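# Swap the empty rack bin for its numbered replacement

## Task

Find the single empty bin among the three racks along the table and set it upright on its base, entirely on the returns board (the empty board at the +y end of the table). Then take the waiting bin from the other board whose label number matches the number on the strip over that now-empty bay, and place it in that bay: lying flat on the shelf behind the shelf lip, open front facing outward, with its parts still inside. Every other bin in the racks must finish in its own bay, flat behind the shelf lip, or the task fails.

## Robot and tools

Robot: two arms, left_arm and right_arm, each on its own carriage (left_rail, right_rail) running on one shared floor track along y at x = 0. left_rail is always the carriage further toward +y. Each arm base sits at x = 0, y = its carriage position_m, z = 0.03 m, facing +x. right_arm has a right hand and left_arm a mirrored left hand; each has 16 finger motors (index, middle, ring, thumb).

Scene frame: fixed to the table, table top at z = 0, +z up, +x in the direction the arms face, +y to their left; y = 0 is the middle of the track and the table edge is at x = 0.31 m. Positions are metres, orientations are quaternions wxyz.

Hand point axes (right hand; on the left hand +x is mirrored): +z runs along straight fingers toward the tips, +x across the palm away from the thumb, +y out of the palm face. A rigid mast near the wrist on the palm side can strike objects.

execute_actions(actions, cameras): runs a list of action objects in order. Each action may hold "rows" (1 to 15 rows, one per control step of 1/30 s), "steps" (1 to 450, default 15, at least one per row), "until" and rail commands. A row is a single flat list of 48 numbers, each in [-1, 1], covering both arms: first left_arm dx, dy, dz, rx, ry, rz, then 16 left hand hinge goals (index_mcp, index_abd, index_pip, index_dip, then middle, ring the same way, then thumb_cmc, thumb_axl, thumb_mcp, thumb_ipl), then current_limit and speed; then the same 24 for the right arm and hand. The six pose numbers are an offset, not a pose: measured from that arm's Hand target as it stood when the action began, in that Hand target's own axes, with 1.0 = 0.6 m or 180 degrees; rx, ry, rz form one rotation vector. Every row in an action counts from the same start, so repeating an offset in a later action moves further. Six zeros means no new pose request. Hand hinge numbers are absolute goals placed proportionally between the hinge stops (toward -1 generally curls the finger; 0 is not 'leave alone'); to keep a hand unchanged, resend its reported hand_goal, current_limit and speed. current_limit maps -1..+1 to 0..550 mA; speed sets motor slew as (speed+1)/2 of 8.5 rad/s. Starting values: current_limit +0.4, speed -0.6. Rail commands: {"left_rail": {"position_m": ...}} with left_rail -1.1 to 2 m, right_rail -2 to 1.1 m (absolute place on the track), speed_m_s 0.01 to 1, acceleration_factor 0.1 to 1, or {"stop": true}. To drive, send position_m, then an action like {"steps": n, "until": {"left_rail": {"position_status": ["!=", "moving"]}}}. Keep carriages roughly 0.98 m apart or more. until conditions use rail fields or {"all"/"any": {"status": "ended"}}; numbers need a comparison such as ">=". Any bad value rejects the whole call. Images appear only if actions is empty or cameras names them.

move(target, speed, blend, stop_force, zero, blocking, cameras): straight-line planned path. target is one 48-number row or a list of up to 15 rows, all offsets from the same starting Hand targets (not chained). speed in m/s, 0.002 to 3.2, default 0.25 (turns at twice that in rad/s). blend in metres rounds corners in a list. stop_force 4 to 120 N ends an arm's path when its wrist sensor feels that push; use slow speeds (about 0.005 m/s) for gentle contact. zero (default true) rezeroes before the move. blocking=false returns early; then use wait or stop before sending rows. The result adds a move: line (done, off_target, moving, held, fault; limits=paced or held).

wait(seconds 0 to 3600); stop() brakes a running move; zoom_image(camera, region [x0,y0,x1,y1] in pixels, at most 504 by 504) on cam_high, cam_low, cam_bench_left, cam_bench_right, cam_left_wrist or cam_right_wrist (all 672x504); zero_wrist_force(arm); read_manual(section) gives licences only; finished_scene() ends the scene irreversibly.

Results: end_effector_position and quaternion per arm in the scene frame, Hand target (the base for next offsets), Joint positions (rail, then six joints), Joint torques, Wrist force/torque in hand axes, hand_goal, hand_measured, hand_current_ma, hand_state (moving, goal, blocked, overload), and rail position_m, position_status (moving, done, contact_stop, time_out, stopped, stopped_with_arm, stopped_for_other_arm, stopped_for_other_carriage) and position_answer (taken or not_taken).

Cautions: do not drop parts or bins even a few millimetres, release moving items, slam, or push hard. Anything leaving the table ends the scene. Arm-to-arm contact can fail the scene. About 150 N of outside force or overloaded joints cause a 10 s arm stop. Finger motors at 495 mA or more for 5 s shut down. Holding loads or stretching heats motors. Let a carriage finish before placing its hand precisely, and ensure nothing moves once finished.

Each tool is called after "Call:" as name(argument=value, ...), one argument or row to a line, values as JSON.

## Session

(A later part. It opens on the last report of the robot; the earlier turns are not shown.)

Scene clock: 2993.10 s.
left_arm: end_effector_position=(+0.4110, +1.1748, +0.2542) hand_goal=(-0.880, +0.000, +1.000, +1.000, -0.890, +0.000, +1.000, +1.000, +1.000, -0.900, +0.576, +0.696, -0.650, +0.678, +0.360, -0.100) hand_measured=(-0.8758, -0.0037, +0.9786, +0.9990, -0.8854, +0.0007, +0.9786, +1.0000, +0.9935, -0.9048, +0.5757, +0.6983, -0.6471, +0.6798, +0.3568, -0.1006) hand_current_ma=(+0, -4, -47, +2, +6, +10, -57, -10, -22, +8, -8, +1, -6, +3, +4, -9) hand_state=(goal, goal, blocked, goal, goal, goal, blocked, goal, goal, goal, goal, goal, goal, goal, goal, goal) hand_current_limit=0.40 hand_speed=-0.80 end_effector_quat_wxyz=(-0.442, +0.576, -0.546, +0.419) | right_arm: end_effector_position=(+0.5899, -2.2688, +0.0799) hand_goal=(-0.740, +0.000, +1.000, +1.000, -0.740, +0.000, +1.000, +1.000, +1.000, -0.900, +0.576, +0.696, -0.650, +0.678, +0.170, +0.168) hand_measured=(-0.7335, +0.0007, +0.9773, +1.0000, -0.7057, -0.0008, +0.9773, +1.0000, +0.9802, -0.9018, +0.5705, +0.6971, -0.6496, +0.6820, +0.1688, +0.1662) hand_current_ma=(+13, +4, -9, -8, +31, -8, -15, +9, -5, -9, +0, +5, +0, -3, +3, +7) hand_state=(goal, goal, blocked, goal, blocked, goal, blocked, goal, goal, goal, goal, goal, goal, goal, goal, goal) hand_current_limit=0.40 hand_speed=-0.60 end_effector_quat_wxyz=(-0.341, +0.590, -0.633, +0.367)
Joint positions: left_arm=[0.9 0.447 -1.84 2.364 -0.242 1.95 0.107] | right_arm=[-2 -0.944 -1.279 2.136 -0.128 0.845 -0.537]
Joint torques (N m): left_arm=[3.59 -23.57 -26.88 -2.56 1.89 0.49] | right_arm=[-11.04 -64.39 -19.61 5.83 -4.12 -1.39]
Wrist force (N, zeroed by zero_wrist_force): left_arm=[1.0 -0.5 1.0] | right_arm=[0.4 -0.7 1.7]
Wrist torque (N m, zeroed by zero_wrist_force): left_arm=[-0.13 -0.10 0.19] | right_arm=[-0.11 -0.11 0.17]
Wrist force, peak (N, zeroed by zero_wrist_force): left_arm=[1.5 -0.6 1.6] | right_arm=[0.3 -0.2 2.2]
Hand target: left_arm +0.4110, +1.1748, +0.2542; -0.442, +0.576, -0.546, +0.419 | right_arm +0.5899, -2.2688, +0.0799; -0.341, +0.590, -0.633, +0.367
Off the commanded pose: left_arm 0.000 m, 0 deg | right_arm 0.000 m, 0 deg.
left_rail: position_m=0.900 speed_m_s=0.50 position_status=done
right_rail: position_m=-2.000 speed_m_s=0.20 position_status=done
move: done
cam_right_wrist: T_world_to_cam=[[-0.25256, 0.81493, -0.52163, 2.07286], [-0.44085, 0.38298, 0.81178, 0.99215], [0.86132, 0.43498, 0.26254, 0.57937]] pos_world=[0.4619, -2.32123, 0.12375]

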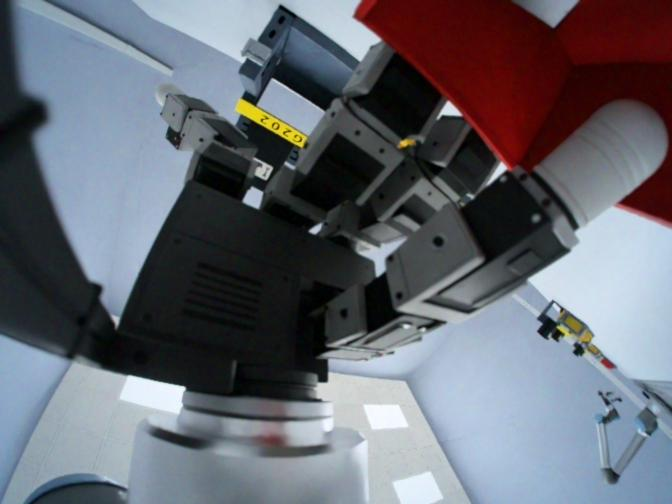

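Call:
execute_actions(
  actions=[
    {"rows":[[0,0,0,0,0,0,-0.88,0,1,1,-0.89,0,1,1,1,-0.9,0.576,0.696,-0.65,0.678,0.36,-0.1,0.4,-0.8,0,0,0,0,0,0,-0.78,0,1,1,-0.78,0,1,1,1,-0.9,0.576,0.696,-0.65,0.678,-0.2,0.1,0.3,-0.8]],"steps":60},
    {"rows":[[0,0,0,0,0,0,-0.88,0,1,1,-0.89,0,1,1,1,-0.9,0.576,0.696,-0.65,0.678,0.36,-0.1,0.4,-0.8,0,0,0,0,0,0,-0.82,0,1,1,-0.82,0,1,1,1,-0.9,0.576,0.696,-0.65,0.678,-0.32,0.05,0.5,-0.8]],"steps":50},
  ],
  cameras=["cam_right_wrist", "cam_bench_right"],
)

Call:
zoom_image(
  camera="cam_right_wrist",
  region=[252, 0, 672, 315],
)

Call:
zoom_image(
  camera="cam_bench_right",
  region=[240, 230, 360, 320],
)

Scene clock: 3007.90 s.
left_arm: end_effector_position=(+0.4110, +1.1748, +0.2542) hand_goal=(-0.880, +0.000, +1.000, +1.000, -0.890, +0.000, +1.000, +1.000, +1.000, -0.900, +0.576, +0.696, -0.650, +0.678, +0.360, -0.100) hand_measured=(-0.8758, -0.0037, +0.9786, +1.0000, -0.8854, +0.0007, +0.9786, +1.0000, +0.9922, -0.9048, +0.5757, +0.6983, -0.6471, +0.6798, +0.3568, -0.1015) hand_current_ma=(+4, -13, -61, -1, -2, +12, -63, +0, -22, +2, -6, -1, +1, +8, -1, -7) hand_state=(goal, goal, blocked, goal, goal, goal, blocked, goal, goal, goal, goal, goal, goal, goal, goal, goal) hand_current_limit=0.40 hand_speed=-0.80 end_effector_quat_wxyz=(-0.442, +0.576, -0.546, +0.419) | right_arm: end_effector_position=(+0.5899, -2.2688, +0.0799) hand_goal=(-0.820, +0.000, +1.000, +1.000, -0.820, +0.000, +1.000, +1.000, +1.000, -0.900, +0.576, +0.696, -0.650, +0.678, -0.320, +0.050) hand_measured=(-0.7516, -0.0008, +0.9760, +1.0000, -0.7082, -0.0008, +0.9773, +1.0000, +0.9802, -0.9004, +0.5705, +0.6983, -0.6509, +0.6830, -0.1162, +0.1157) hand_current_ma=(+79, +5, -10, -11, +154, -1, -23, +4, -8, -19, -2, +8, +2, -10, +417, +101) hand_state=(blocked, goal, blocked, goal, blocked, goal, blocked, goal, goal, goal, goal, goal, goal, goal, blocked, blocked) hand_current_limit=0.50 hand_speed=-0.80 end_effector_quat_wxyz=(-0.341, +0.590, -0.633, +0.367)
Joint positions: left_arm=[0.9 0.447 -1.84 2.364 -0.242 1.95 0.107] | right_arm=[-2 -0.944 -1.279 2.136 -0.128 0.845 -0.537]
Joint torques (N m): left_arm=[4.9 -23.12 -27.05 -2.53 2.04 0.21] | right_arm=[-7.17 -62.77 -30.34 2.8 -3.36 -1.11]
Wrist force (N, zeroed by zero_wrist_force): left_arm=[1.1 -0.4 1.4] | right_arm=[0.6 0.6 0.3]
Wrist torque (N m, zeroed by zero_wrist_force): left_arm=[-0.15 -0.10 0.20] | right_arm=[-0.12 -0.13 0.17]
Wrist force, peak (N, zeroed by zero_wrist_force): left_arm=[1.4 -0.6 1.6] | right_arm=[0.5 -0.5 2.2]
Hand target: left_arm +0.4110, +1.1748, +0.2542; -0.442, +0.576, -0.546, +0.419 | right_arm +0.5899, -2.2688, +0.0799; -0.341, +0.590, -0.633, +0.367
Off the commanded pose: left_arm 0.000 m, 0 deg | right_arm 0.000 m, 0 deg.
left_rail: position_m=0.900 speed_m_s=0.50 position_status=done
right_rail: position_m=-2.000 speed_m_s=0.20 position_status=done
cam_right_wrist: T_world_to_cam=[[-0.25256, 0.81493, -0.52163, 2.07284], [-0.44085, 0.38298, 0.81178, 0.9921], [0.86132, 0.43498, 0.26254, 0.57945]] pos_world=[0.4618, -2.32123, 0.12375]
Images, in order (width x height): cam_bench_right 672x504, cam_right_wrist 672x504.

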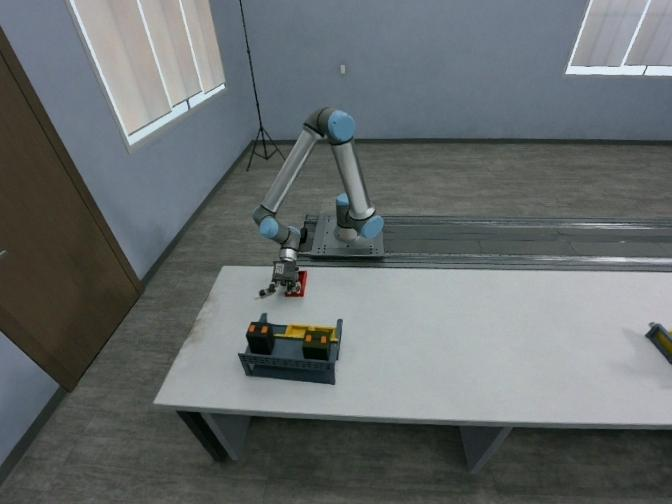

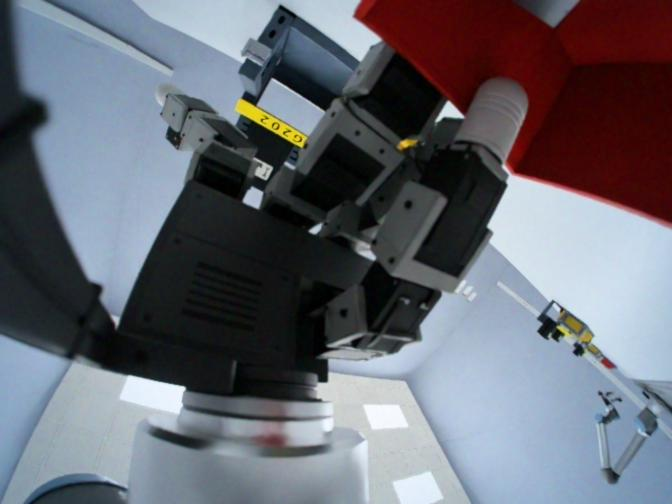

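Scaled by 1.200 from the camera's image (finer frame: 960x720).

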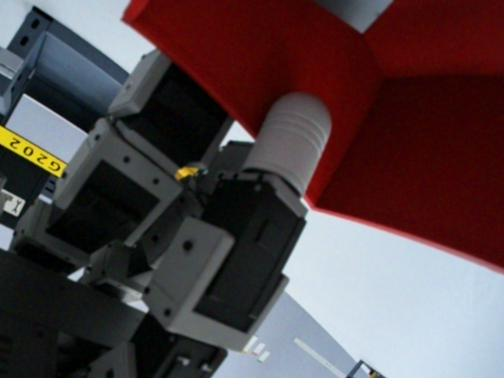

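Scaled by 4.200.

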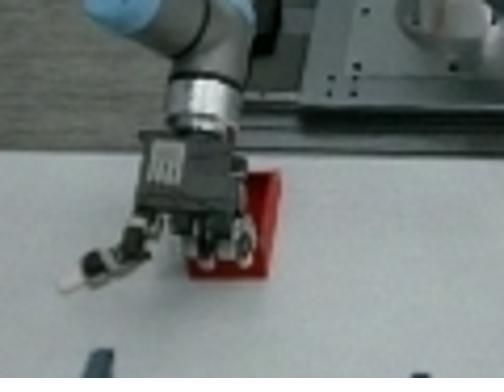

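Call:
execute_actions(
  actions=[
    {"rows":[[0,0,0,0,0,0,-0.88,0,1,1,-0.89,0,1,1,1,-0.9,0.576,0.696,-0.65,0.678,0.36,-0.1,0.4,-0.8,0,0,0,0,0,0,-0.86,0,1,1,-0.84,0,1,1,1,-0.9,0.576,0.696,-0.65,0.678,-0.38,0,0.65,-0.8]],"steps":50},
  ],
)

Call:
move(
  target=[0,0,0,0,0,0,-0.88,0,1,1,-0.89,0,1,1,1,-0.9,0.576,0.696,-0.65,0.678,0.36,-0.1,0.4,-0.8,0,-0.042,-0.0649,0.0667,0,0,-0.86,0,1,1,-0.84,0,1,1,1,-0.9,0.576,0.696,-0.65,0.678,-0.38,0,0.65,-0.8],
  speed=0.02,
  cameras=["cam_right_wrist", "cam_bench_right"],
)

Call:
zoom_image(
  camera="cam_right_wrist",
  region=[252, 0, 672, 315],
)

Call:
zoom_image(
  camera="cam_bench_right",
  region=[240, 230, 360, 320],
)

Scene clock: 3045.20 s.
left_arm: end_effector_position=(+0.4110, +1.1748, +0.2542) hand_goal=(-0.880, +0.000, +1.000, +1.000, -0.890, +0.000, +1.000, +1.000, +1.000, -0.900, +0.576, +0.696, -0.650, +0.678, +0.360, -0.100) hand_measured=(-0.8746, -0.0037, +0.9773, +1.0000, -0.8854, +0.0021, +0.9786, +1.0000, +0.9935, -0.9048, +0.5757, +0.6983, -0.6471, +0.6798, +0.3568, -0.1006) hand_current_ma=(+7, -9, -45, -1, +4, +11, -62, -6, -16, +5, +3, -1, -2, +6, +3, -10) hand_state=(goal, goal, blocked, goal, goal, goal, blocked, goal, goal, goal, goal, goal, goal, goal, goal, goal) hand_current_limit=0.40 hand_speed=-0.80 end_effector_quat_wxyz=(-0.442, +0.576, -0.546, +0.419) | right_arm: end_effector_position=(+0.5899, -2.2688, +0.0799) hand_goal=(-0.860, +0.000, +1.000, +1.000, -0.840, +0.000, +1.000, +1.000, +1.000, -0.900, +0.576, +0.696, -0.650, +0.678, -0.380, +0.000) hand_measured=(-0.7528, -0.0023, +0.9773, +1.0000, -0.7082, -0.0008, +0.9773, +1.0000, +0.9802, -0.9018, +0.5705, +0.6971, -0.6509, +0.6830, -0.1152, +0.1119) hand_current_ma=(+152, +10, -4, -4, +197, -7, -14, +9, -6, -12, +2, +5, -6, -4, +455, +218) hand_state=(blocked, goal, blocked, goal, blocked, goal, blocked, goal, goal, goal, goal, goal, goal, goal, blocked, blocked) hand_current_limit=0.65 hand_speed=-0.80 end_effector_quat_wxyz=(-0.341, +0.590, -0.633, +0.367)
Joint positions: left_arm=[0.9 0.447 -1.84 2.364 -0.242 1.95 0.107] | right_arm=[-2 -0.944 -1.279 2.136 -0.128 0.845 -0.537]
Joint torques (N m): left_arm=[4.81 -22.72 -26.68 -2.61 2.03 0.26] | right_arm=[-2.31 -63.49 -30.17 -0.66 -2.35 -0.09]
Wrist force (N, zeroed by zero_wrist_force): left_arm=[1.0 -0.5 1.2] | right_arm=[0.3 1.1 0.8]
Wrist torque (N m, zeroed by zero_wrist_force): left_arm=[-0.14 -0.09 0.19] | right_arm=[-0.09 -0.09 0.14]
Wrist force, peak (N, zeroed by zero_wrist_force): left_arm=[1.5 -0.5 1.3] | right_arm=[0.7 1.4 1.4]
Hand target: left_arm +0.4110, +1.1748, +0.2542; -0.442, +0.576, -0.546, +0.419 | right_arm +0.5899, -2.2688, +0.0799; -0.341, +0.590, -0.633, +0.367
Off the commanded pose: left_arm 0.000 m, 0 deg | right_arm 0.000 m, 0 deg.
left_rail: position_m=0.900 speed_m_s=0.50 position_status=done
right_rail: position_m=-2.000 speed_m_s=0.20 position_status=done

Scene clock: 3050.80 s.
left_arm: end_effector_position=(+0.4110, +1.1748, +0.2542) hand_goal=(-0.880, +0.000, +1.000, +1.000, -0.890, +0.000, +1.000, +1.000, +1.000, -0.900, +0.576, +0.696, -0.650, +0.678, +0.360, -0.100) hand_measured=(-0.8746, -0.0037, +0.9786, +1.0000, -0.8854, +0.0007, +0.9786, +0.9990, +0.9935, -0.9033, +0.5757, +0.6983, -0.6471, +0.6788, +0.3568, -0.1006) hand_current_ma=(+9, -14, -53, -3, -6, +14, -56, -5, -19, +9, -3, -17, -3, +3, -9, -3) hand_state=(goal, goal, blocked, goal, goal, goal, blocked, goal, goal, goal, goal, goal, goal, goal, goal, goal) hand_current_limit=0.40 hand_speed=-0.80 end_effector_quat_wxyz=(-0.442, +0.576, -0.546, +0.419) | right_arm: end_effector_position=(+0.5687, -2.2672, +0.1211) hand_goal=(-0.860, +0.000, +1.000, +1.000, -0.840, +0.000, +1.000, +1.000, +1.000, -0.900, +0.576, +0.696, -0.650, +0.678, -0.380, +0.000) hand_measured=(-0.7516, -0.0023, +0.9773, +1.0000, -0.7214, -0.0008, +0.9773, +1.0000, +0.9814, -0.9018, +0.5705, +0.6983, -0.6496, +0.6830, -0.1152, +0.1119) hand_current_ma=(+153, +9, -6, -12, +168, +2, -23, +3, -7, -9, +4, +2, +1, -9, +445, +222) hand_state=(blocked, goal, blocked, goal, blocked, goal, blocked, goal, goal, goal, goal, goal, goal, goal, blocked, blocked) hand_current_limit=0.65 hand_speed=-0.80 end_effector_quat_wxyz=(-0.401, +0.552, -0.591, +0.431)
Joint positions: left_arm=[0.9 0.447 -1.84 2.364 -0.242 1.95 0.107] | right_arm=[-2 -1.049 -1.4 2.26 -0.337 0.661 -0.429]
Joint torques (N m): left_arm=[4.54 -23.12 -26.7 -2.56 2.02 -0.03] | right_arm=[-9.55 -54.07 -22.24 -2.35 -4.22 2.25]
Wrist force (N, zeroed by zero_wrist_force): left_arm=[1.4 -0.5 1.0] | right_arm=[0.4 3.1 1.1]
Wrist torque (N m, zeroed by zero_wrist_force): left_arm=[-0.14 -0.15 0.23] | right_arm=[0.01 -0.09 -0.03]
Wrist force, peak (N, zeroed by zero_wrist_force): left_arm=[1.2 -0.9 1.5] | right_arm=[0.9 3.1 3.0]
Hand target: left_arm +0.4110, +1.1748, +0.2542; -0.442, +0.576, -0.546, +0.419 | right_arm +0.5687, -2.2672, +0.1211; -0.401, +0.551, -0.591, +0.431
Off the commanded pose: left_arm 0.000 m, 0 deg | right_arm 0.000 m, 0 deg.
left_rail: position_m=0.900 speed_m_s=0.50 position_status=done
right_rail: position_m=-2.000 speed_m_s=0.20 position_status=done
move: done
cam_right_wrist: T_world_to_cam=[[-0.13809, 0.8067, -0.5746, 2.01033], [-0.5992, 0.39389, 0.697, 1.07741], [0.7886, 0.44055, 0.42899, 0.61993]] pos_world=[0.43432, -2.31922, 0.13825]
Images, in order (width x height): cam_bench_right 672x504, cam_right_wrist 672x504.

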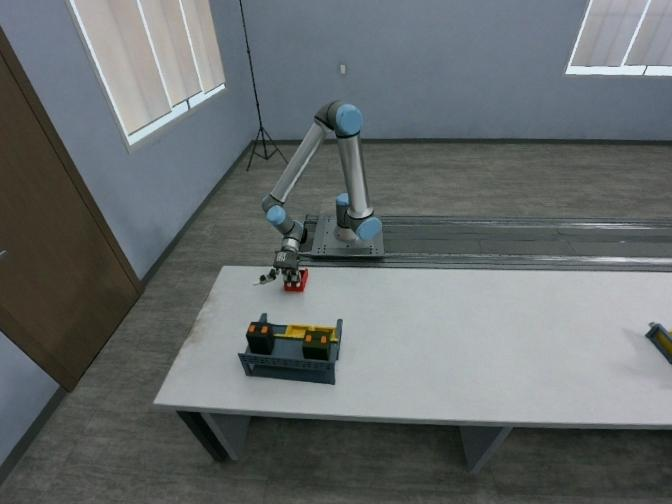

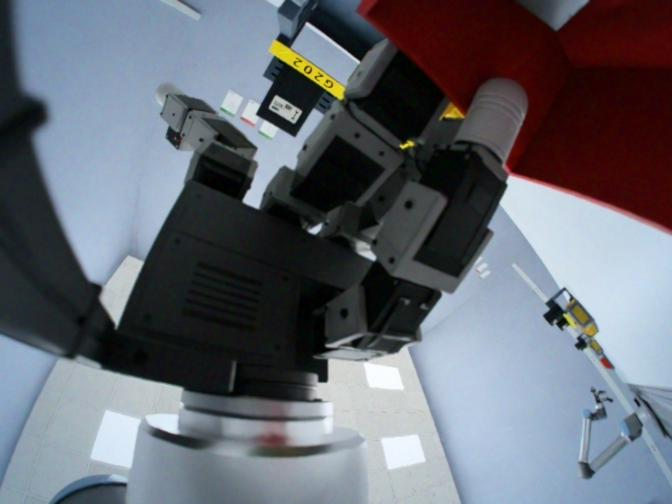

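Scaled by 1.200 from the camera's image (finer frame: 960x720).

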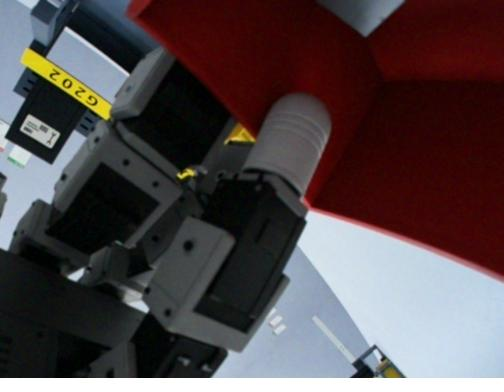

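Scaled by 4.200.

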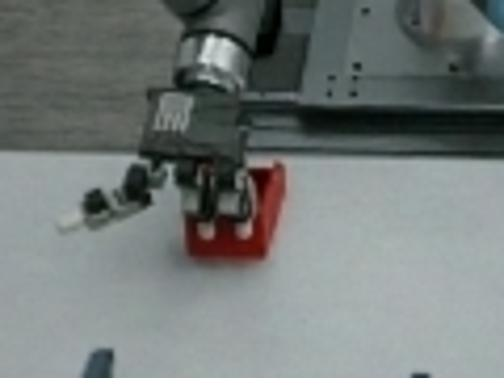

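Call:
move(
  target=[0,0,0,0,0,0,-0.88,0,1,1,-0.89,0,1,1,1,-0.9,0.576,0.696,-0.65,0.678,0.36,-0.1,0.4,-0.8,0.0323,-0.073,0.2246,0,0,0,-0.86,0,1,1,-0.84,0,1,1,1,-0.9,0.576,0.696,-0.65,0.678,-0.38,0,0.65,-0.8],
  speed=0.04,
  cameras=["cam_right_wrist", "cam_bench_right"],
)

Call:
zoom_image(
  camera="cam_right_wrist",
  region=[252, 0, 672, 315],
)

Call:
zoom_image(
  camera="cam_bench_right",
  region=[230, 260, 350, 350],
)

Scene clock: 3074.40 s.
left_arm: end_effector_position=(+0.4110, +1.1748, +0.2542) hand_goal=(-0.880, +0.000, +1.000, +1.000, -0.890, +0.000, +1.000, +1.000, +1.000, -0.900, +0.576, +0.696, -0.650, +0.678, +0.360, -0.100) hand_measured=(-0.8746, -0.0037, +0.9786, +1.0000, -0.8854, +0.0007, +0.9786, +1.0000, +0.9935, -0.9048, +0.5757, +0.6983, -0.6471, +0.6798, +0.3568, -0.1006) hand_current_ma=(-3, -5, -51, -5, -5, +4, -60, -8, -23, +6, +2, +0, +0, +13, -5, -11) hand_state=(goal, goal, blocked, goal, goal, goal, blocked, goal, goal, goal, goal, goal, goal, goal, goal, goal) hand_current_limit=0.40 hand_speed=-0.80 end_effector_quat_wxyz=(-0.442, +0.576, -0.546, +0.419) | right_arm: end_effector_position=(+0.7086, -2.2965, +0.1216) hand_goal=(-0.860, +0.000, +1.000, +1.000, -0.840, +0.000, +1.000, +1.000, +1.000, -0.900, +0.576, +0.696, -0.650, +0.678, -0.380, +0.000) hand_measured=(-0.7516, +0.0007, +0.9799, +1.0000, -0.7480, +0.0007, +0.9773, +1.0000, +0.9802, -0.9018, +0.5705, +0.6971, -0.6471, +0.6830, -0.1152, +0.1119) hand_current_ma=(+156, +5, -7, -13, +122, +0, -14, +6, -5, -9, -5, +5, +3, -7, +456, +220) hand_state=(blocked, goal, blocked, goal, blocked, goal, blocked, goal, goal, goal, goal, goal, goal, goal, blocked, blocked) hand_current_limit=0.65 hand_speed=-0.80 end_effector_quat_wxyz=(-0.401, +0.551, -0.591, +0.431)
Joint positions: left_arm=[0.9 0.447 -1.84 2.364 -0.242 1.95 0.107] | right_arm=[-2 -0.85 -1.236 2.017 -0.356 0.838 -0.296]
Joint torques (N m): left_arm=[4.8 -23.22 -25.95 -2.48 1.98 -0.26] | right_arm=[16.06 -52.27 -43.07 3.88 2.52 2.37]
Wrist force (N, zeroed by zero_wrist_force): left_arm=[0.9 -0.1 0.7] | right_arm=[0.0 3.2 1.5]
Wrist torque (N m, zeroed by zero_wrist_force): left_arm=[-0.06 -0.10 0.18] | right_arm=[0.01 -0.06 0.04]
Wrist force, peak (N, zeroed by zero_wrist_force): left_arm=[1.4 -0.5 1.4] | right_arm=[0.4 3.7 1.8]
Hand target: left_arm +0.4110, +1.1748, +0.2542; -0.442, +0.576, -0.546, +0.419 | right_arm +0.7087, -2.2965, +0.1216; -0.401, +0.551, -0.591, +0.431
Off the commanded pose: left_arm 0.000 m, 0 deg | right_arm 0.000 m, 0 deg.
left_rail: position_m=0.900 speed_m_s=0.50 position_status=done
right_rail: position_m=-2.000 speed_m_s=0.20 position_status=done
move: done
cam_right_wrist: T_world_to_cam=[[-0.138, 0.8067, -0.57463, 2.05346], [-0.59927, 0.39392, 0.69693, 1.17261], [0.78856, 0.44053, 0.42907, 0.5223]] pos_world=[0.57422, -2.34852, 0.13865]
Images, in order (width x height): cam_bench_right 672x504, cam_right_wrist 672x504.

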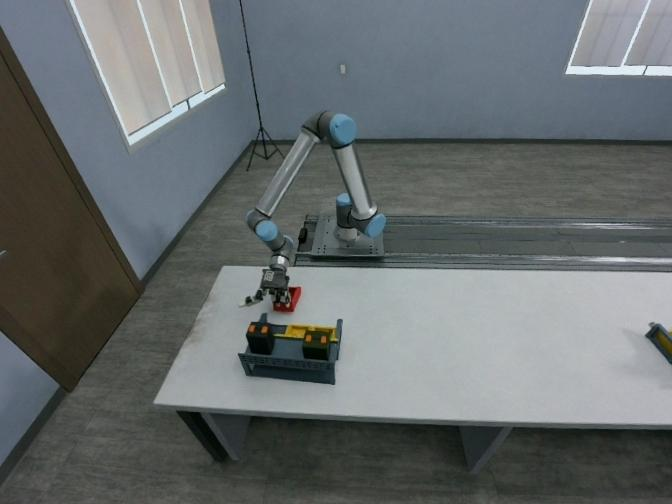

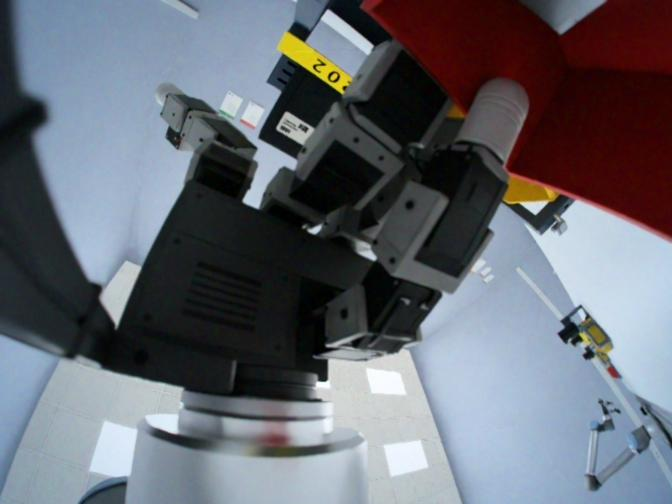

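Scaled by 1.200 from the camera's image (finer frame: 960x720).

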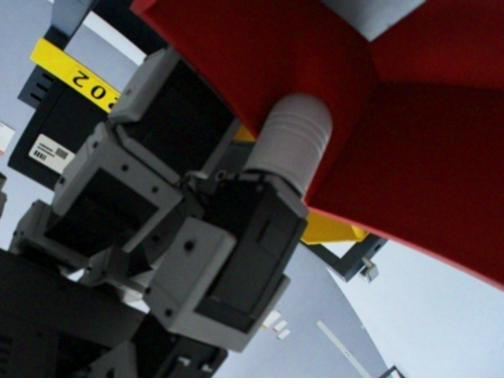

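Scaled by 4.200.

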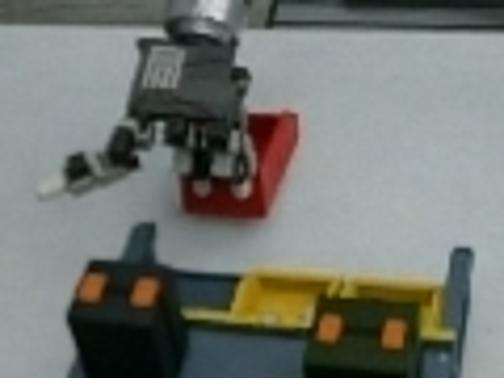

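Call:
zoom_image(
  camera="cam_bench_right",
  region=[235, 280, 355, 370],
)

Scaled by 4.200.

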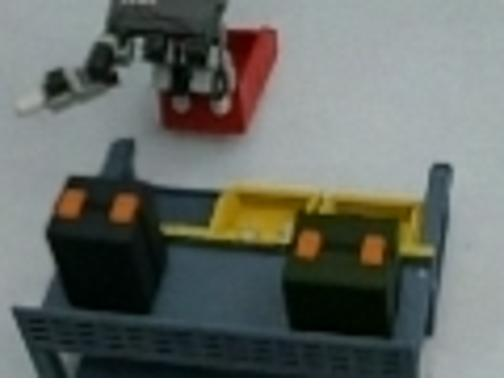

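Call:
move(
  target=[0,0,0,0,0,0,-0.88,0,1,1,-0.89,0,1,1,1,-0.9,0.576,0.696,-0.65,0.678,0.36,-0.1,0.4,-0.8,-0.0033,-0.0438,0.1347,0,0,0,-0.86,0,1,1,-0.84,0,1,1,1,-0.9,0.576,0.696,-0.65,0.678,-0.38,0,0.65,-0.8],
  speed=0.03,
  stop_force=8,
  cameras=["cam_right_wrist", "cam_bench_right"],
)

Call:
zoom_image(
  camera="cam_bench_right",
  region=[235, 280, 355, 370],
)

Scene clock: 3112.67 s.
left_arm: end_effector_position=(+0.4110, +1.1748, +0.2542) hand_goal=(-0.880, +0.000, +1.000, +1.000, -0.890, +0.000, +1.000, +1.000, +1.000, -0.900, +0.576, +0.696, -0.650, +0.678, +0.360, -0.100) hand_measured=(-0.8758, -0.0037, +0.9786, +0.9990, -0.8854, +0.0007, +0.9799, +1.0000, +0.9922, -0.9048, +0.5757, +0.6971, -0.6471, +0.6788, +0.3568, -0.1006) hand_current_ma=(+0, -8, -54, -5, +0, +4, -59, -3, -25, +4, +1, +0, -9, +11, +3, -9) hand_state=(goal, goal, blocked, goal, goal, goal, blocked, goal, goal, goal, goal, goal, goal, goal, goal, goal) hand_current_limit=0.40 hand_speed=-0.80 end_effector_quat_wxyz=(-0.442, +0.576, -0.546, +0.419) | right_arm: end_effector_position=(+0.7936, -2.3005, +0.1218) hand_goal=(-0.860, +0.000, +1.000, +1.000, -0.840, +0.000, +1.000, +1.000, +1.000, -0.900, +0.576, +0.696, -0.650, +0.678, -0.380, +0.000) hand_measured=(-0.7504, +0.0007, +0.9799, +1.0000, -0.7467, +0.0007, +0.9773, +1.0000, +0.9802, -0.9018, +0.5705, +0.6971, -0.6471, +0.6820, -0.1142, +0.1129) hand_current_ma=(+154, +10, -8, -9, +118, -7, -22, +8, -1, -8, +2, +7, +3, -8, +456, +224) hand_state=(blocked, goal, blocked, goal, blocked, goal, blocked, goal, goal, goal, goal, goal, goal, goal, blocked, blocked) hand_current_limit=0.65 hand_speed=-0.80 end_effector_quat_wxyz=(-0.401, +0.551, -0.591, +0.431)
Joint positions: left_arm=[0.9 0.447 -1.84 2.364 -0.242 1.95 0.107] | right_arm=[-2 -0.753 -1.142 1.866 -0.332 0.928 -0.246]
Joint torques (N m): left_arm=[3.83 -23.85 -26.6 -2.53 1.97 -0.52] | right_arm=[12.31 -62.72 -43.6 3.47 2.8 2.22]
Wrist force (N, zeroed by zero_wrist_force): left_arm=[1.3 -0.2 1.4] | right_arm=[0.2 3.6 1.1]
Wrist torque (N m, zeroed by zero_wrist_force): left_arm=[-0.13 -0.14 0.22] | right_arm=[0.13 -0.02 0.07]
Wrist force, peak (N, zeroed by zero_wrist_force): left_arm=[1.2 -0.8 1.5] | right_arm=[0.0 4.0 1.5]
Hand target: left_arm +0.4110, +1.1748, +0.2542; -0.442, +0.576, -0.546, +0.419 | right_arm +0.7936, -2.3005, +0.1218; -0.401, +0.551, -0.591, +0.431
Off the commanded pose: left_arm 0.000 m, 0 deg | right_arm 0.000 m, 0 deg.
left_rail: position_m=0.900 speed_m_s=0.50 position_status=done
right_rail: position_m=-2.000 speed_m_s=0.20 position_status=done
move: done
cam_right_wrist: T_world_to_cam=[[-0.138, 0.8067, -0.57463, 2.06861], [-0.59927, 0.39392, 0.69693, 1.22502], [0.78856, 0.44053, 0.42907, 0.45699]] pos_world=[0.65922, -2.35262, 0.13885]
Images, in order (width x height): cam_bench_right 672x504, cam_right_wrist 672x504.

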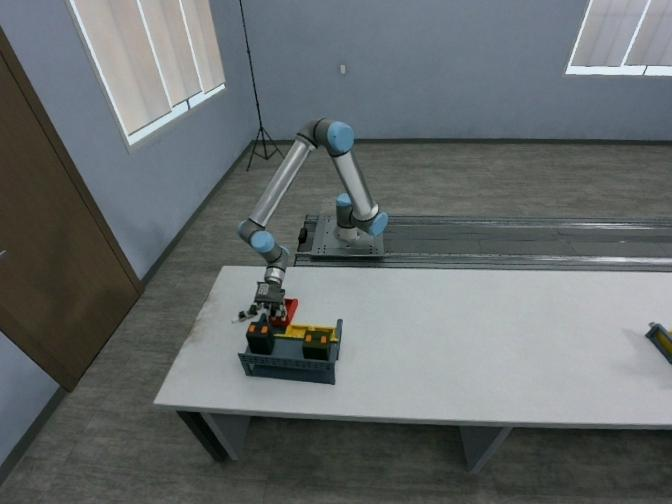

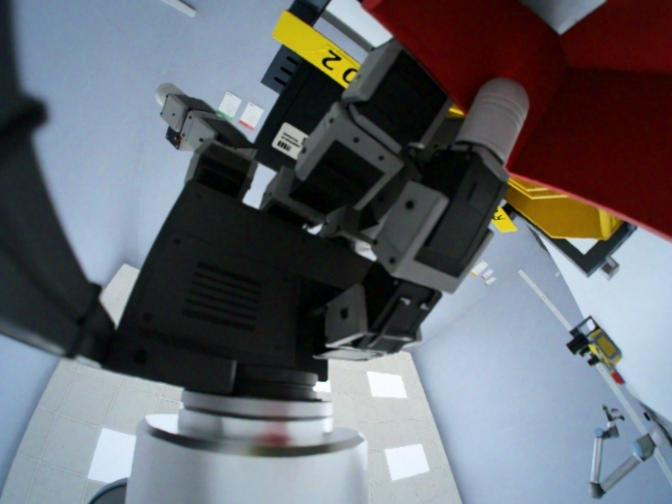

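Scaled by 4.200.

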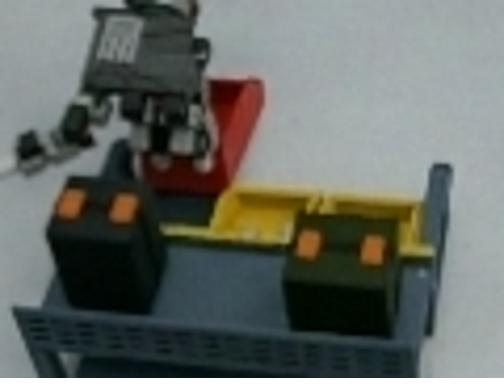

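Call:
move(
  target=[0,0,0,0,0,0,-0.88,0,1,1,-0.89,0,1,1,1,-0.9,0.576,0.696,-0.65,0.678,0.36,-0.1,0.4,-0.8,0,0.0174,0.0057,0,0,0,-0.86,0,1,1,-0.84,0,1,1,1,-0.9,0.576,0.696,-0.65,0.678,-0.38,0,0.65,-0.8],
  speed=0.01,
  stop_force=4,
)

Call:
execute_actions(
  actions=[
    {"rows":[[0,0,0,0,0,0,-0.88,0,1,1,-0.89,0,1,1,1,-0.9,0.576,0.696,-0.65,0.678,0.36,-0.1,0.4,-0.8,0,0,0,0,0,0,-0.76,0,1,1,-0.75,0,1,1,1,-0.9,0.576,0.696,-0.65,0.678,-0.12,0.11,0.4,-0.85]],"steps":30},
    {"rows":[[0,0,0,0,0,0,-0.88,0,1,1,-0.89,0,1,1,1,-0.9,0.576,0.696,-0.65,0.678,0.36,-0.1,0.4,-0.8,0,0,0,0,0,0,-0.7,0,1,1,-0.7,0,1,1,1,-0.9,0.576,0.696,-0.65,0.678,0.1,0.16,0.4,-0.85]],"steps":45},
  ],
  cameras=["cam_right_wrist", "cam_bench_right"],
)

Call:
zoom_image(
  camera="cam_bench_right",
  region=[235, 280, 355, 370],
)

Call:
zoom_image(
  camera="cam_right_wrist",
  region=[252, 0, 672, 315],
)

Scene clock: 3145.13 s.
left_arm: end_effector_position=(+0.4110, +1.1748, +0.2542) hand_goal=(-0.880, +0.000, +1.000, +1.000, -0.890, +0.000, +1.000, +1.000, +1.000, -0.900, +0.576, +0.696, -0.650, +0.678, +0.360, -0.100) hand_measured=(-0.8758, -0.0037, +0.9786, +1.0000, -0.8854, +0.0007, +0.9786, +1.0000, +0.9922, -0.9048, +0.5757, +0.6983, -0.6471, +0.6798, +0.3568, -0.1015) hand_current_ma=(+8, -6, -49, -4, +5, +7, -62, -9, -28, +3, -12, -7, -2, +12, -4, -6) hand_state=(goal, goal, blocked, goal, goal, goal, blocked, goal, goal, goal, goal, goal, goal, goal, goal, goal) hand_current_limit=0.40 hand_speed=-0.80 end_effector_quat_wxyz=(-0.442, +0.576, -0.546, +0.419) | right_arm: end_effector_position=(+0.7937, -2.3006, +0.1108) hand_goal=(-0.860, +0.000, +1.000, +1.000, -0.840, +0.000, +1.000, +1.000, +1.000, -0.900, +0.576, +0.696, -0.650, +0.678, -0.380, +0.000) hand_measured=(-0.7492, +0.0007, +0.9799, +1.0000, -0.7467, -0.0008, +0.9773, +1.0000, +0.9802, -0.9018, +0.5693, +0.6971, -0.6471, +0.6820, -0.1133, +0.1119) hand_current_ma=(+160, +13, -1, -8, +123, -2, -16, +1, -8, -14, -2, +7, -6, -12, +463, +218) hand_state=(blocked, goal, blocked, goal, blocked, goal, blocked, goal, goal, goal, goal, goal, goal, goal, blocked, blocked) hand_current_limit=0.65 hand_speed=-0.80 end_effector_quat_wxyz=(-0.401, +0.551, -0.591, +0.431)
Joint positions: left_arm=[0.9 0.447 -1.84 2.364 -0.242 1.95 0.107] | right_arm=[-2 -0.753 -1.129 1.872 -0.35 0.928 -0.246]
Joint torques (N m): left_arm=[4.57 -22.85 -26.58 -2.73 2.06 -0.69] | right_arm=[13.38 -62.61 -28.14 -3.41 3.04 2.33]
Wrist force (N, zeroed by zero_wrist_force): left_arm=[1.1 -0.6 1.4] | right_arm=[0.2 2.3 1.5]
Wrist torque (N m, zeroed by zero_wrist_force): left_arm=[-0.17 -0.10 0.20] | right_arm=[-0.05 -0.04 0.00]
Wrist force, peak (N, zeroed by zero_wrist_force): left_arm=[1.1 -0.7 1.5] | right_arm=[-0.1 4.0 1.2]
Hand target: left_arm +0.4110, +1.1748, +0.2542; -0.442, +0.576, -0.546, +0.419 | right_arm +0.7937, -2.3006, +0.1108; -0.401, +0.551, -0.591, +0.431
Off the commanded pose: left_arm 0.000 m, 0 deg | right_arm 0.000 m, 0 deg.
left_rail: position_m=0.900 speed_m_s=0.50 position_status=done
right_rail: position_m=-2.000 speed_m_s=0.20 position_status=done
move: done

Scene clock: 3147.83 s.
left_arm: end_effector_position=(+0.4110, +1.1748, +0.2542) hand_goal=(-0.880, +0.000, +1.000, +1.000, -0.890, +0.000, +1.000, +1.000, +1.000, -0.900, +0.576, +0.696, -0.650, +0.678, +0.360, -0.100) hand_measured=(-0.8746, -0.0037, +0.9786, +1.0000, -0.8854, +0.0007, +0.9786, +0.9990, +0.9935, -0.9048, +0.5757, +0.6983, -0.6471, +0.6798, +0.3558, -0.1015) hand_current_ma=(+13, -11, -46, -10, +0, +8, -58, -7, -30, +9, -2, -7, -4, +3, +1, -9) hand_state=(goal, goal, blocked, goal, goal, goal, blocked, goal, goal, goal, goal, goal, goal, goal, goal, goal) hand_current_limit=0.40 hand_speed=-0.80 end_effector_quat_wxyz=(-0.442, +0.576, -0.546, +0.419) | right_arm: end_effector_position=(+0.7937, -2.3006, +0.1108) hand_goal=(-0.700, +0.000, +1.000, +1.000, -0.700, +0.000, +1.000, +1.000, +1.000, -0.900, +0.576, +0.696, -0.650, +0.678, +0.100, +0.160) hand_measured=(-0.6973, +0.0007, +0.9773, +1.0000, -0.6961, +0.0007, +0.9760, +1.0000, +0.9802, -0.9018, +0.5705, +0.6971, -0.6446, +0.6830, +0.0956, +0.1557) hand_current_ma=(+7, +4, +2, -15, +2, +0, -23, +0, -7, -12, +0, +3, +0, -10, +7, +8) hand_state=(goal, goal, blocked, goal, goal, goal, blocked, goal, goal, goal, goal, goal, goal, goal, goal, goal) hand_current_limit=0.40 hand_speed=-0.85 end_effector_quat_wxyz=(-0.401, +0.551, -0.591, +0.431)
Joint positions: left_arm=[0.9 0.447 -1.84 2.364 -0.242 1.95 0.107] | right_arm=[-2 -0.753 -1.129 1.872 -0.35 0.928 -0.246]
Joint torques (N m): left_arm=[3.9 -23.44 -26.35 -2.73 1.92 -0.63] | right_arm=[9.67 -68.32 -36.58 2.11 1.18 -0.28]
Wrist force (N, zeroed by zero_wrist_force): left_arm=[1.3 -0.2 1.4] | right_arm=[0.4 0.1 0.2]
Wrist torque (N m, zeroed by zero_wrist_force): left_arm=[-0.13 -0.13 0.22] | right_arm=[-0.08 -0.04 0.05]
Wrist force, peak (N, zeroed by zero_wrist_force): left_arm=[1.2 -0.4 1.6] | right_arm=[0.5 3.0 0.8]
Hand target: left_arm +0.4110, +1.1748, +0.2542; -0.442, +0.576, -0.546, +0.419 | right_arm +0.7937, -2.3006, +0.1108; -0.401, +0.551, -0.591, +0.431
Off the commanded pose: left_arm 0.000 m, 0 deg | right_arm 0.000 m, 0 deg.
left_rail: position_m=0.900 speed_m_s=0.50 position_status=done
right_rail: position_m=-2.000 speed_m_s=0.20 position_status=done
cam_right_wrist: T_world_to_cam=[[-0.138, 0.8067, -0.57463, 2.06229], [-0.59927, 0.39392, 0.69693, 1.23269], [0.78856, 0.44053, 0.42907, 0.46171]] pos_world=[0.65922, -2.35262, 0.12785]
Images, in order (width x height): cam_bench_right 672x504, cam_right_wrist 672x504.

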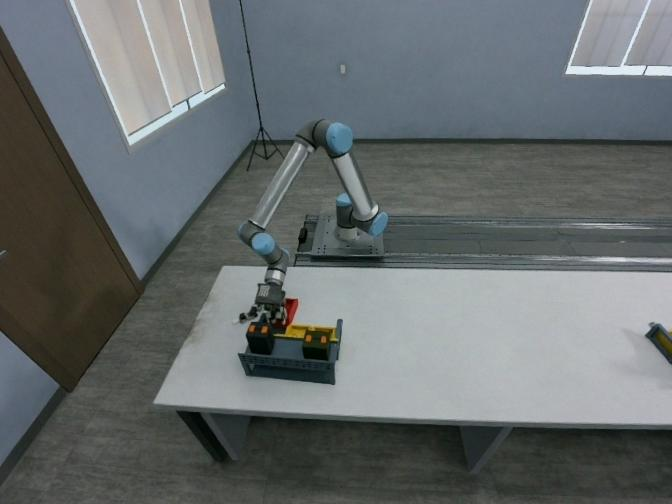

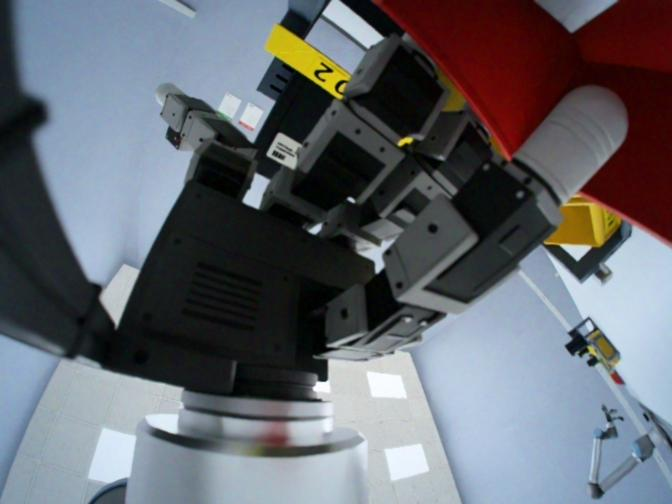

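Scaled by 4.200.

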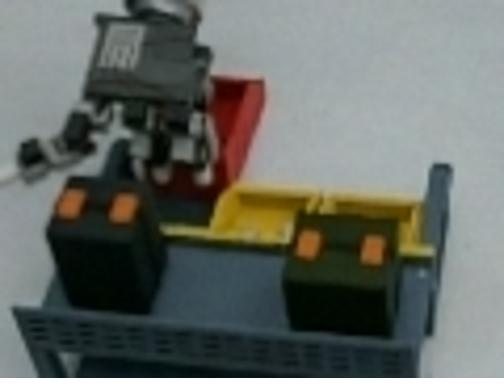

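Scaled by 1.200 from the camera's image (finer frame: 960x720).

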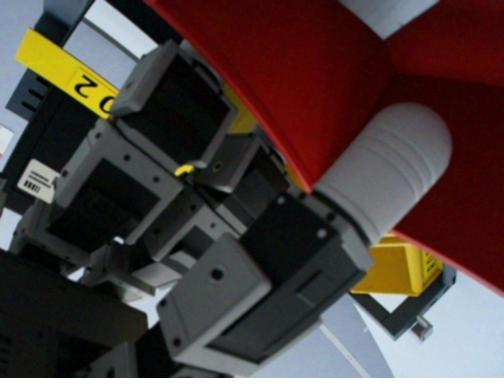

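Call:
move(
  target=[0,0,0,0,0,0,-0.88,0,1,1,-0.89,0,1,1,1,-0.9,0.576,0.696,-0.65,0.678,0.36,-0.1,0.4,-0.8,0,-0.1427,-0.0464,0,0,0,-0.7,0,1,1,-0.7,0,1,1,1,-0.9,0.576,0.696,-0.65,0.678,0.1,0.16,0.4,-0.85],
  speed=0.04,
  stop_force=6,
  cameras=["cam_right_wrist", "cam_bench_right"],
)

Call:
zoom_image(
  camera="cam_bench_right",
  region=[235, 280, 355, 370],
)

Call:
zoom_image(
  camera="cam_right_wrist",
  region=[252, 0, 672, 315],
)

Scene clock: 3184.77 s.
left_arm: end_effector_position=(+0.4110, +1.1748, +0.2542) hand_goal=(-0.880, +0.000, +1.000, +1.000, -0.890, +0.000, +1.000, +1.000, +1.000, -0.900, +0.576, +0.696, -0.650, +0.678, +0.360, -0.100) hand_measured=(-0.8758, -0.0037, +0.9773, +1.0000, -0.8854, +0.0007, +0.9786, +1.0000, +0.9935, -0.9048, +0.5757, +0.6983, -0.6471, +0.6798, +0.3568, -0.1015) hand_current_ma=(+3, -4, -46, -3, +4, +7, -63, -2, -17, +7, +0, -4, +2, +5, -11, -15) hand_state=(goal, goal, blocked, goal, goal, goal, blocked, goal, goal, goal, goal, goal, goal, goal, goal, goal) hand_current_limit=0.40 hand_speed=-0.80 end_effector_quat_wxyz=(-0.442, +0.576, -0.546, +0.419) | right_arm: end_effector_position=(+0.7934, -2.3003, +0.2008) hand_goal=(-0.700, +0.000, +1.000, +1.000, -0.700, +0.000, +1.000, +1.000, +1.000, -0.900, +0.576, +0.696, -0.650, +0.678, +0.100, +0.160) hand_measured=(-0.6961, -0.0008, +0.9760, +1.0000, -0.6961, +0.0007, +0.9773, +1.0000, +0.9802, -0.9018, +0.5705, +0.6983, -0.6446, +0.6830, +0.0956, +0.1557) hand_current_ma=(+14, +19, -9, -12, +7, -7, -24, +10, -10, -8, +5, +5, +0, -8, -1, +11) hand_state=(goal, goal, blocked, goal, goal, goal, blocked, goal, goal, goal, goal, goal, goal, goal, goal, goal) hand_current_limit=0.40 hand_speed=-0.85 end_effector_quat_wxyz=(-0.401, +0.551, -0.591, +0.431)
Joint positions: left_arm=[0.9 0.447 -1.84 2.364 -0.242 1.95 0.107] | right_arm=[-2 -0.753 -1.224 1.816 -0.199 0.928 -0.246]
Joint torques (N m): left_arm=[4.39 -24.49 -26.62 -2.57 1.92 -1] | right_arm=[5.69 -77.88 -46 3.7 -1.43 -1.25]
Wrist force (N, zeroed by zero_wrist_force): left_arm=[0.8 -0.6 1.7] | right_arm=[0.4 0.3 0.4]
Wrist torque (N m, zeroed by zero_wrist_force): left_arm=[-0.20 -0.06 0.18] | right_arm=[-0.04 -0.04 0.07]
Wrist force, peak (N, zeroed by zero_wrist_force): left_arm=[1.3 -0.9 1.5] | right_arm=[0.7 0.7 0.6]
Hand target: left_arm +0.4110, +1.1748, +0.2542; -0.442, +0.576, -0.546, +0.419 | right_arm +0.7934, -2.3003, +0.2008; -0.401, +0.551, -0.591, +0.431
Off the commanded pose: left_arm 0.000 m, 0 deg | right_arm 0.000 m, 0 deg.
left_rail: position_m=0.900 speed_m_s=0.50 position_status=done
right_rail: position_m=-2.000 speed_m_s=0.20 position_status=done
move: done
cam_right_wrist: T_world_to_cam=[[-0.138, 0.8067, -0.57463, 2.11388], [-0.59927, 0.39392, 0.69693, 1.1697], [0.78856, 0.44053, 0.42907, 0.42312]] pos_world=[0.65902, -2.35242, 0.21795]
Images, in order (width x height): cam_bench_right 672x504, cam_right_wrist 672x504.

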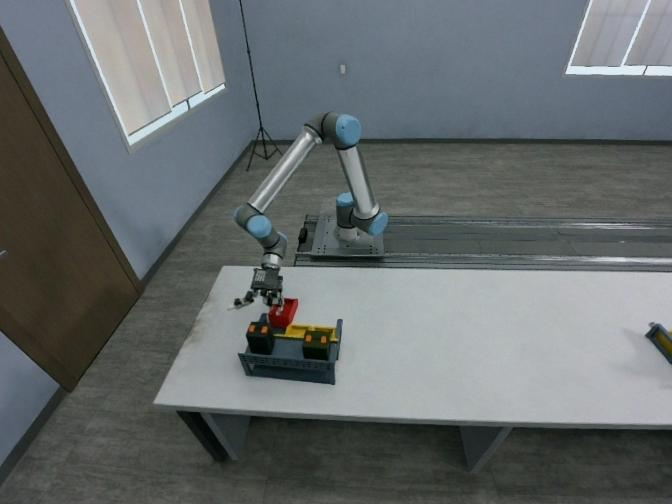

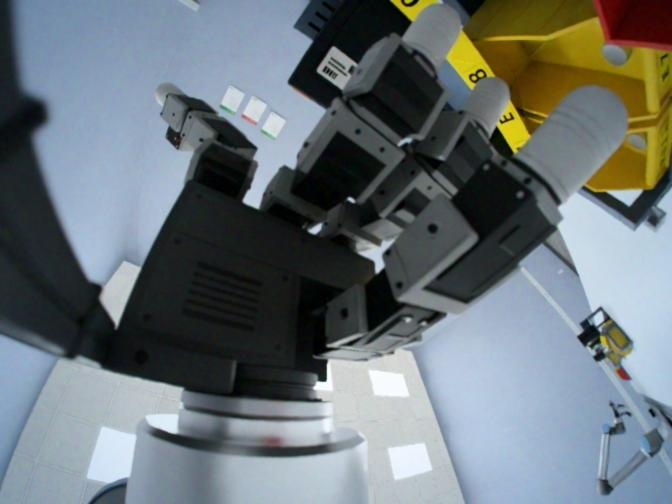

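Scaled by 4.200.

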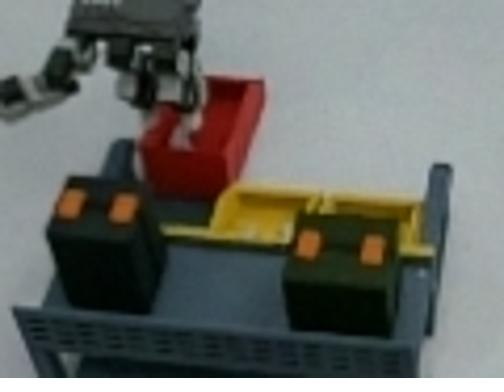

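Scaled by 1.200 from the camera's image (finer frame: 960x720).

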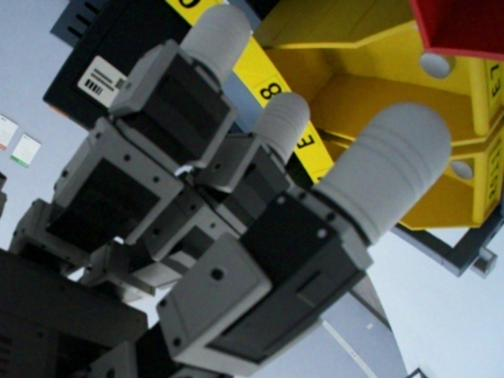

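Call:
move(
  target=[0,0,0,0,0,0,-0.88,0,1,1,-0.89,0,1,1,1,-0.9,0.576,0.696,-0.65,0.678,0.36,-0.1,0.4,-0.8,-0.002,0.1224,-0.1612,0.0167,0,0,-0.89,0,1,1,-0.89,0,1,1,1,-0.9,0.576,0.696,-0.65,0.678,0.34,0.1135,0.4,-0.5],
  speed=0.08,
  cameras=["cam_right_wrist", "cam_bench_right"],
)

Call:
zoom_image(
  camera="cam_bench_right",
  region=[235, 280, 355, 370],
)

Call:
zoom_image(
  camera="cam_right_wrist",
  region=[252, 0, 672, 315],
)

Scene clock: 3210.40 s.
left_arm: end_effector_position=(+0.4110, +1.1748, +0.2542) hand_goal=(-0.880, +0.000, +1.000, +1.000, -0.890, +0.000, +1.000, +1.000, +1.000, -0.900, +0.576, +0.696, -0.650, +0.678, +0.360, -0.100) hand_measured=(-0.8746, -0.0023, +0.9786, +1.0000, -0.8866, +0.0007, +0.9786, +0.9990, +0.9935, -0.9048, +0.5757, +0.6971, -0.6471, +0.6798, +0.3568, -0.1015) hand_current_ma=(+7, -12, -51, -2, +6, +4, -59, -8, -21, +1, -9, -3, -2, +5, +3, -7) hand_state=(goal, goal, blocked, goal, goal, goal, blocked, goal, goal, goal, goal, goal, goal, goal, goal, goal) hand_current_limit=0.40 hand_speed=-0.80 end_effector_quat_wxyz=(-0.442, +0.576, -0.546, +0.419) | right_arm: end_effector_position=(+0.6793, -2.2912, +0.1606) hand_goal=(-0.890, +0.000, +1.000, +1.000, -0.890, +0.000, +1.000, +1.000, +1.000, -0.900, +0.576, +0.696, -0.650, +0.678, +0.340, +0.114) hand_measured=(-0.8770, +0.0007, +0.9760, +1.0000, -0.8746, +0.0007, +0.9760, +1.0000, +0.9802, -0.9048, +0.5718, +0.6971, -0.6459, +0.6830, +0.3351, +0.1148) hand_current_ma=(+14, +7, -2, -17, +8, -6, -20, +7, -2, -9, +0, +6, +1, -4, +1, +14) hand_state=(goal, goal, blocked, goal, goal, goal, blocked, goal, goal, goal, goal, goal, goal, goal, goal, goal) hand_current_limit=0.40 hand_speed=-0.50 end_effector_quat_wxyz=(-0.415, +0.541, -0.579, +0.447)
Joint positions: left_arm=[0.9 0.447 -1.84 2.364 -0.242 1.95 0.107] | right_arm=[-2 -0.896 -1.331 2.078 -0.374 0.781 -0.273]
Joint torques (N m): left_arm=[3.84 -23.86 -26.33 -2.4 1.93 -1.16] | right_arm=[-12.17 -62.97 -25.05 -3.59 -3.61 -1.6]
Wrist force (N, zeroed by zero_wrist_force): left_arm=[1.2 -0.3 1.3] | right_arm=[0.2 -0.3 0.8]
Wrist torque (N m, zeroed by zero_wrist_force): left_arm=[-0.13 -0.12 0.21] | right_arm=[-0.16 -0.10 0.19]
Wrist force, peak (N, zeroed by zero_wrist_force): left_arm=[1.5 -0.4 1.4] | right_arm=[0.4 0.7 1.0]
Hand target: left_arm +0.4110, +1.1748, +0.2542; -0.442, +0.576, -0.546, +0.419 | right_arm +0.6792, -2.2912, +0.1606; -0.415, +0.541, -0.579, +0.447
Off the commanded pose: left_arm 0.000 m, 0 deg | right_arm 0.000 m, 0 deg.
left_rail: position_m=0.900 speed_m_s=0.50 position_status=done
right_rail: position_m=-2.000 speed_m_s=0.20 position_status=done
move: done
cam_right_wrist: T_world_to_cam=[[-0.10779, 0.80455, -0.58402, 2.04371], [-0.63492, 0.39633, 0.66317, 1.16088], [0.76502, 0.44229, 0.46811, 0.54007]] pos_world=[0.54421, -2.34322, 0.1709]
Images, in order (width x height): cam_bench_right 672x504, cam_right_wrist 672x504.

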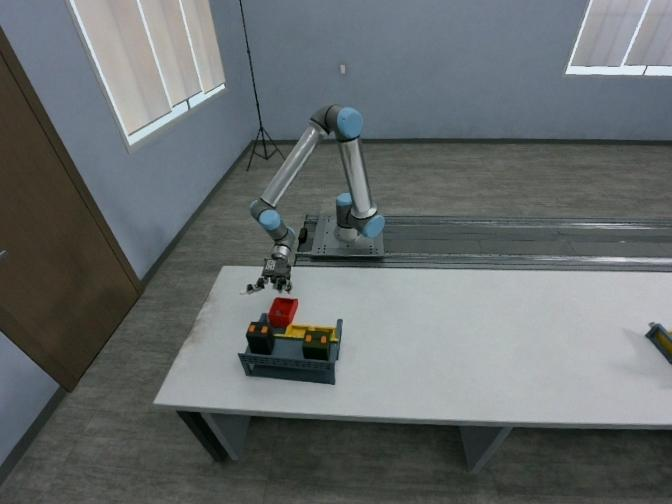

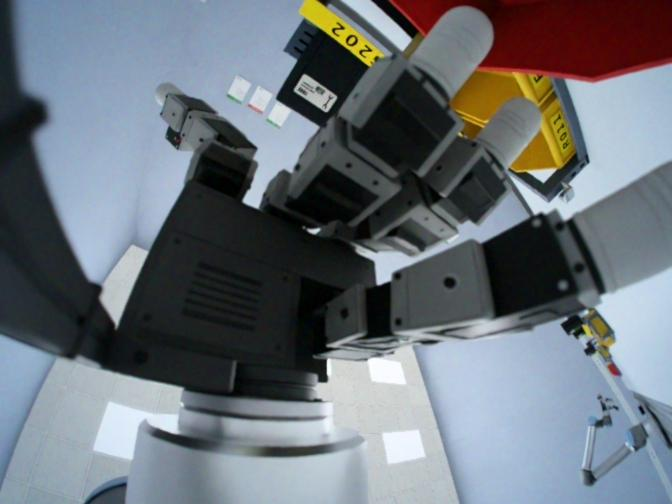

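Scaled by 4.200.

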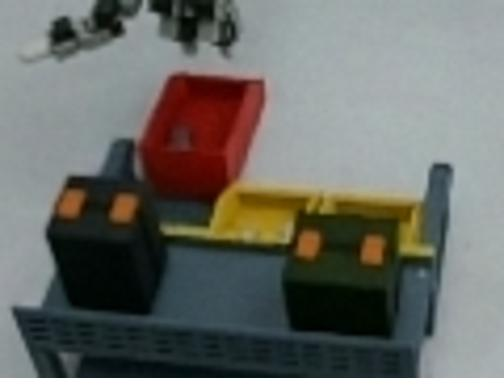

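Scaled by 1.200 from the camera's image (finer frame: 960x720).

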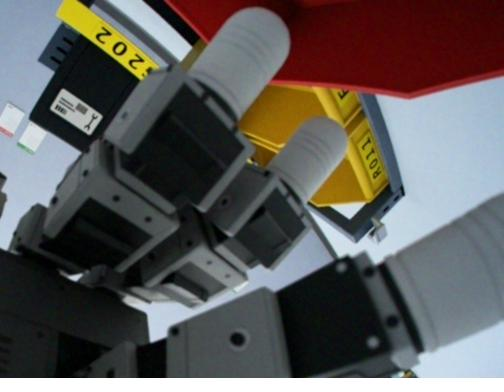

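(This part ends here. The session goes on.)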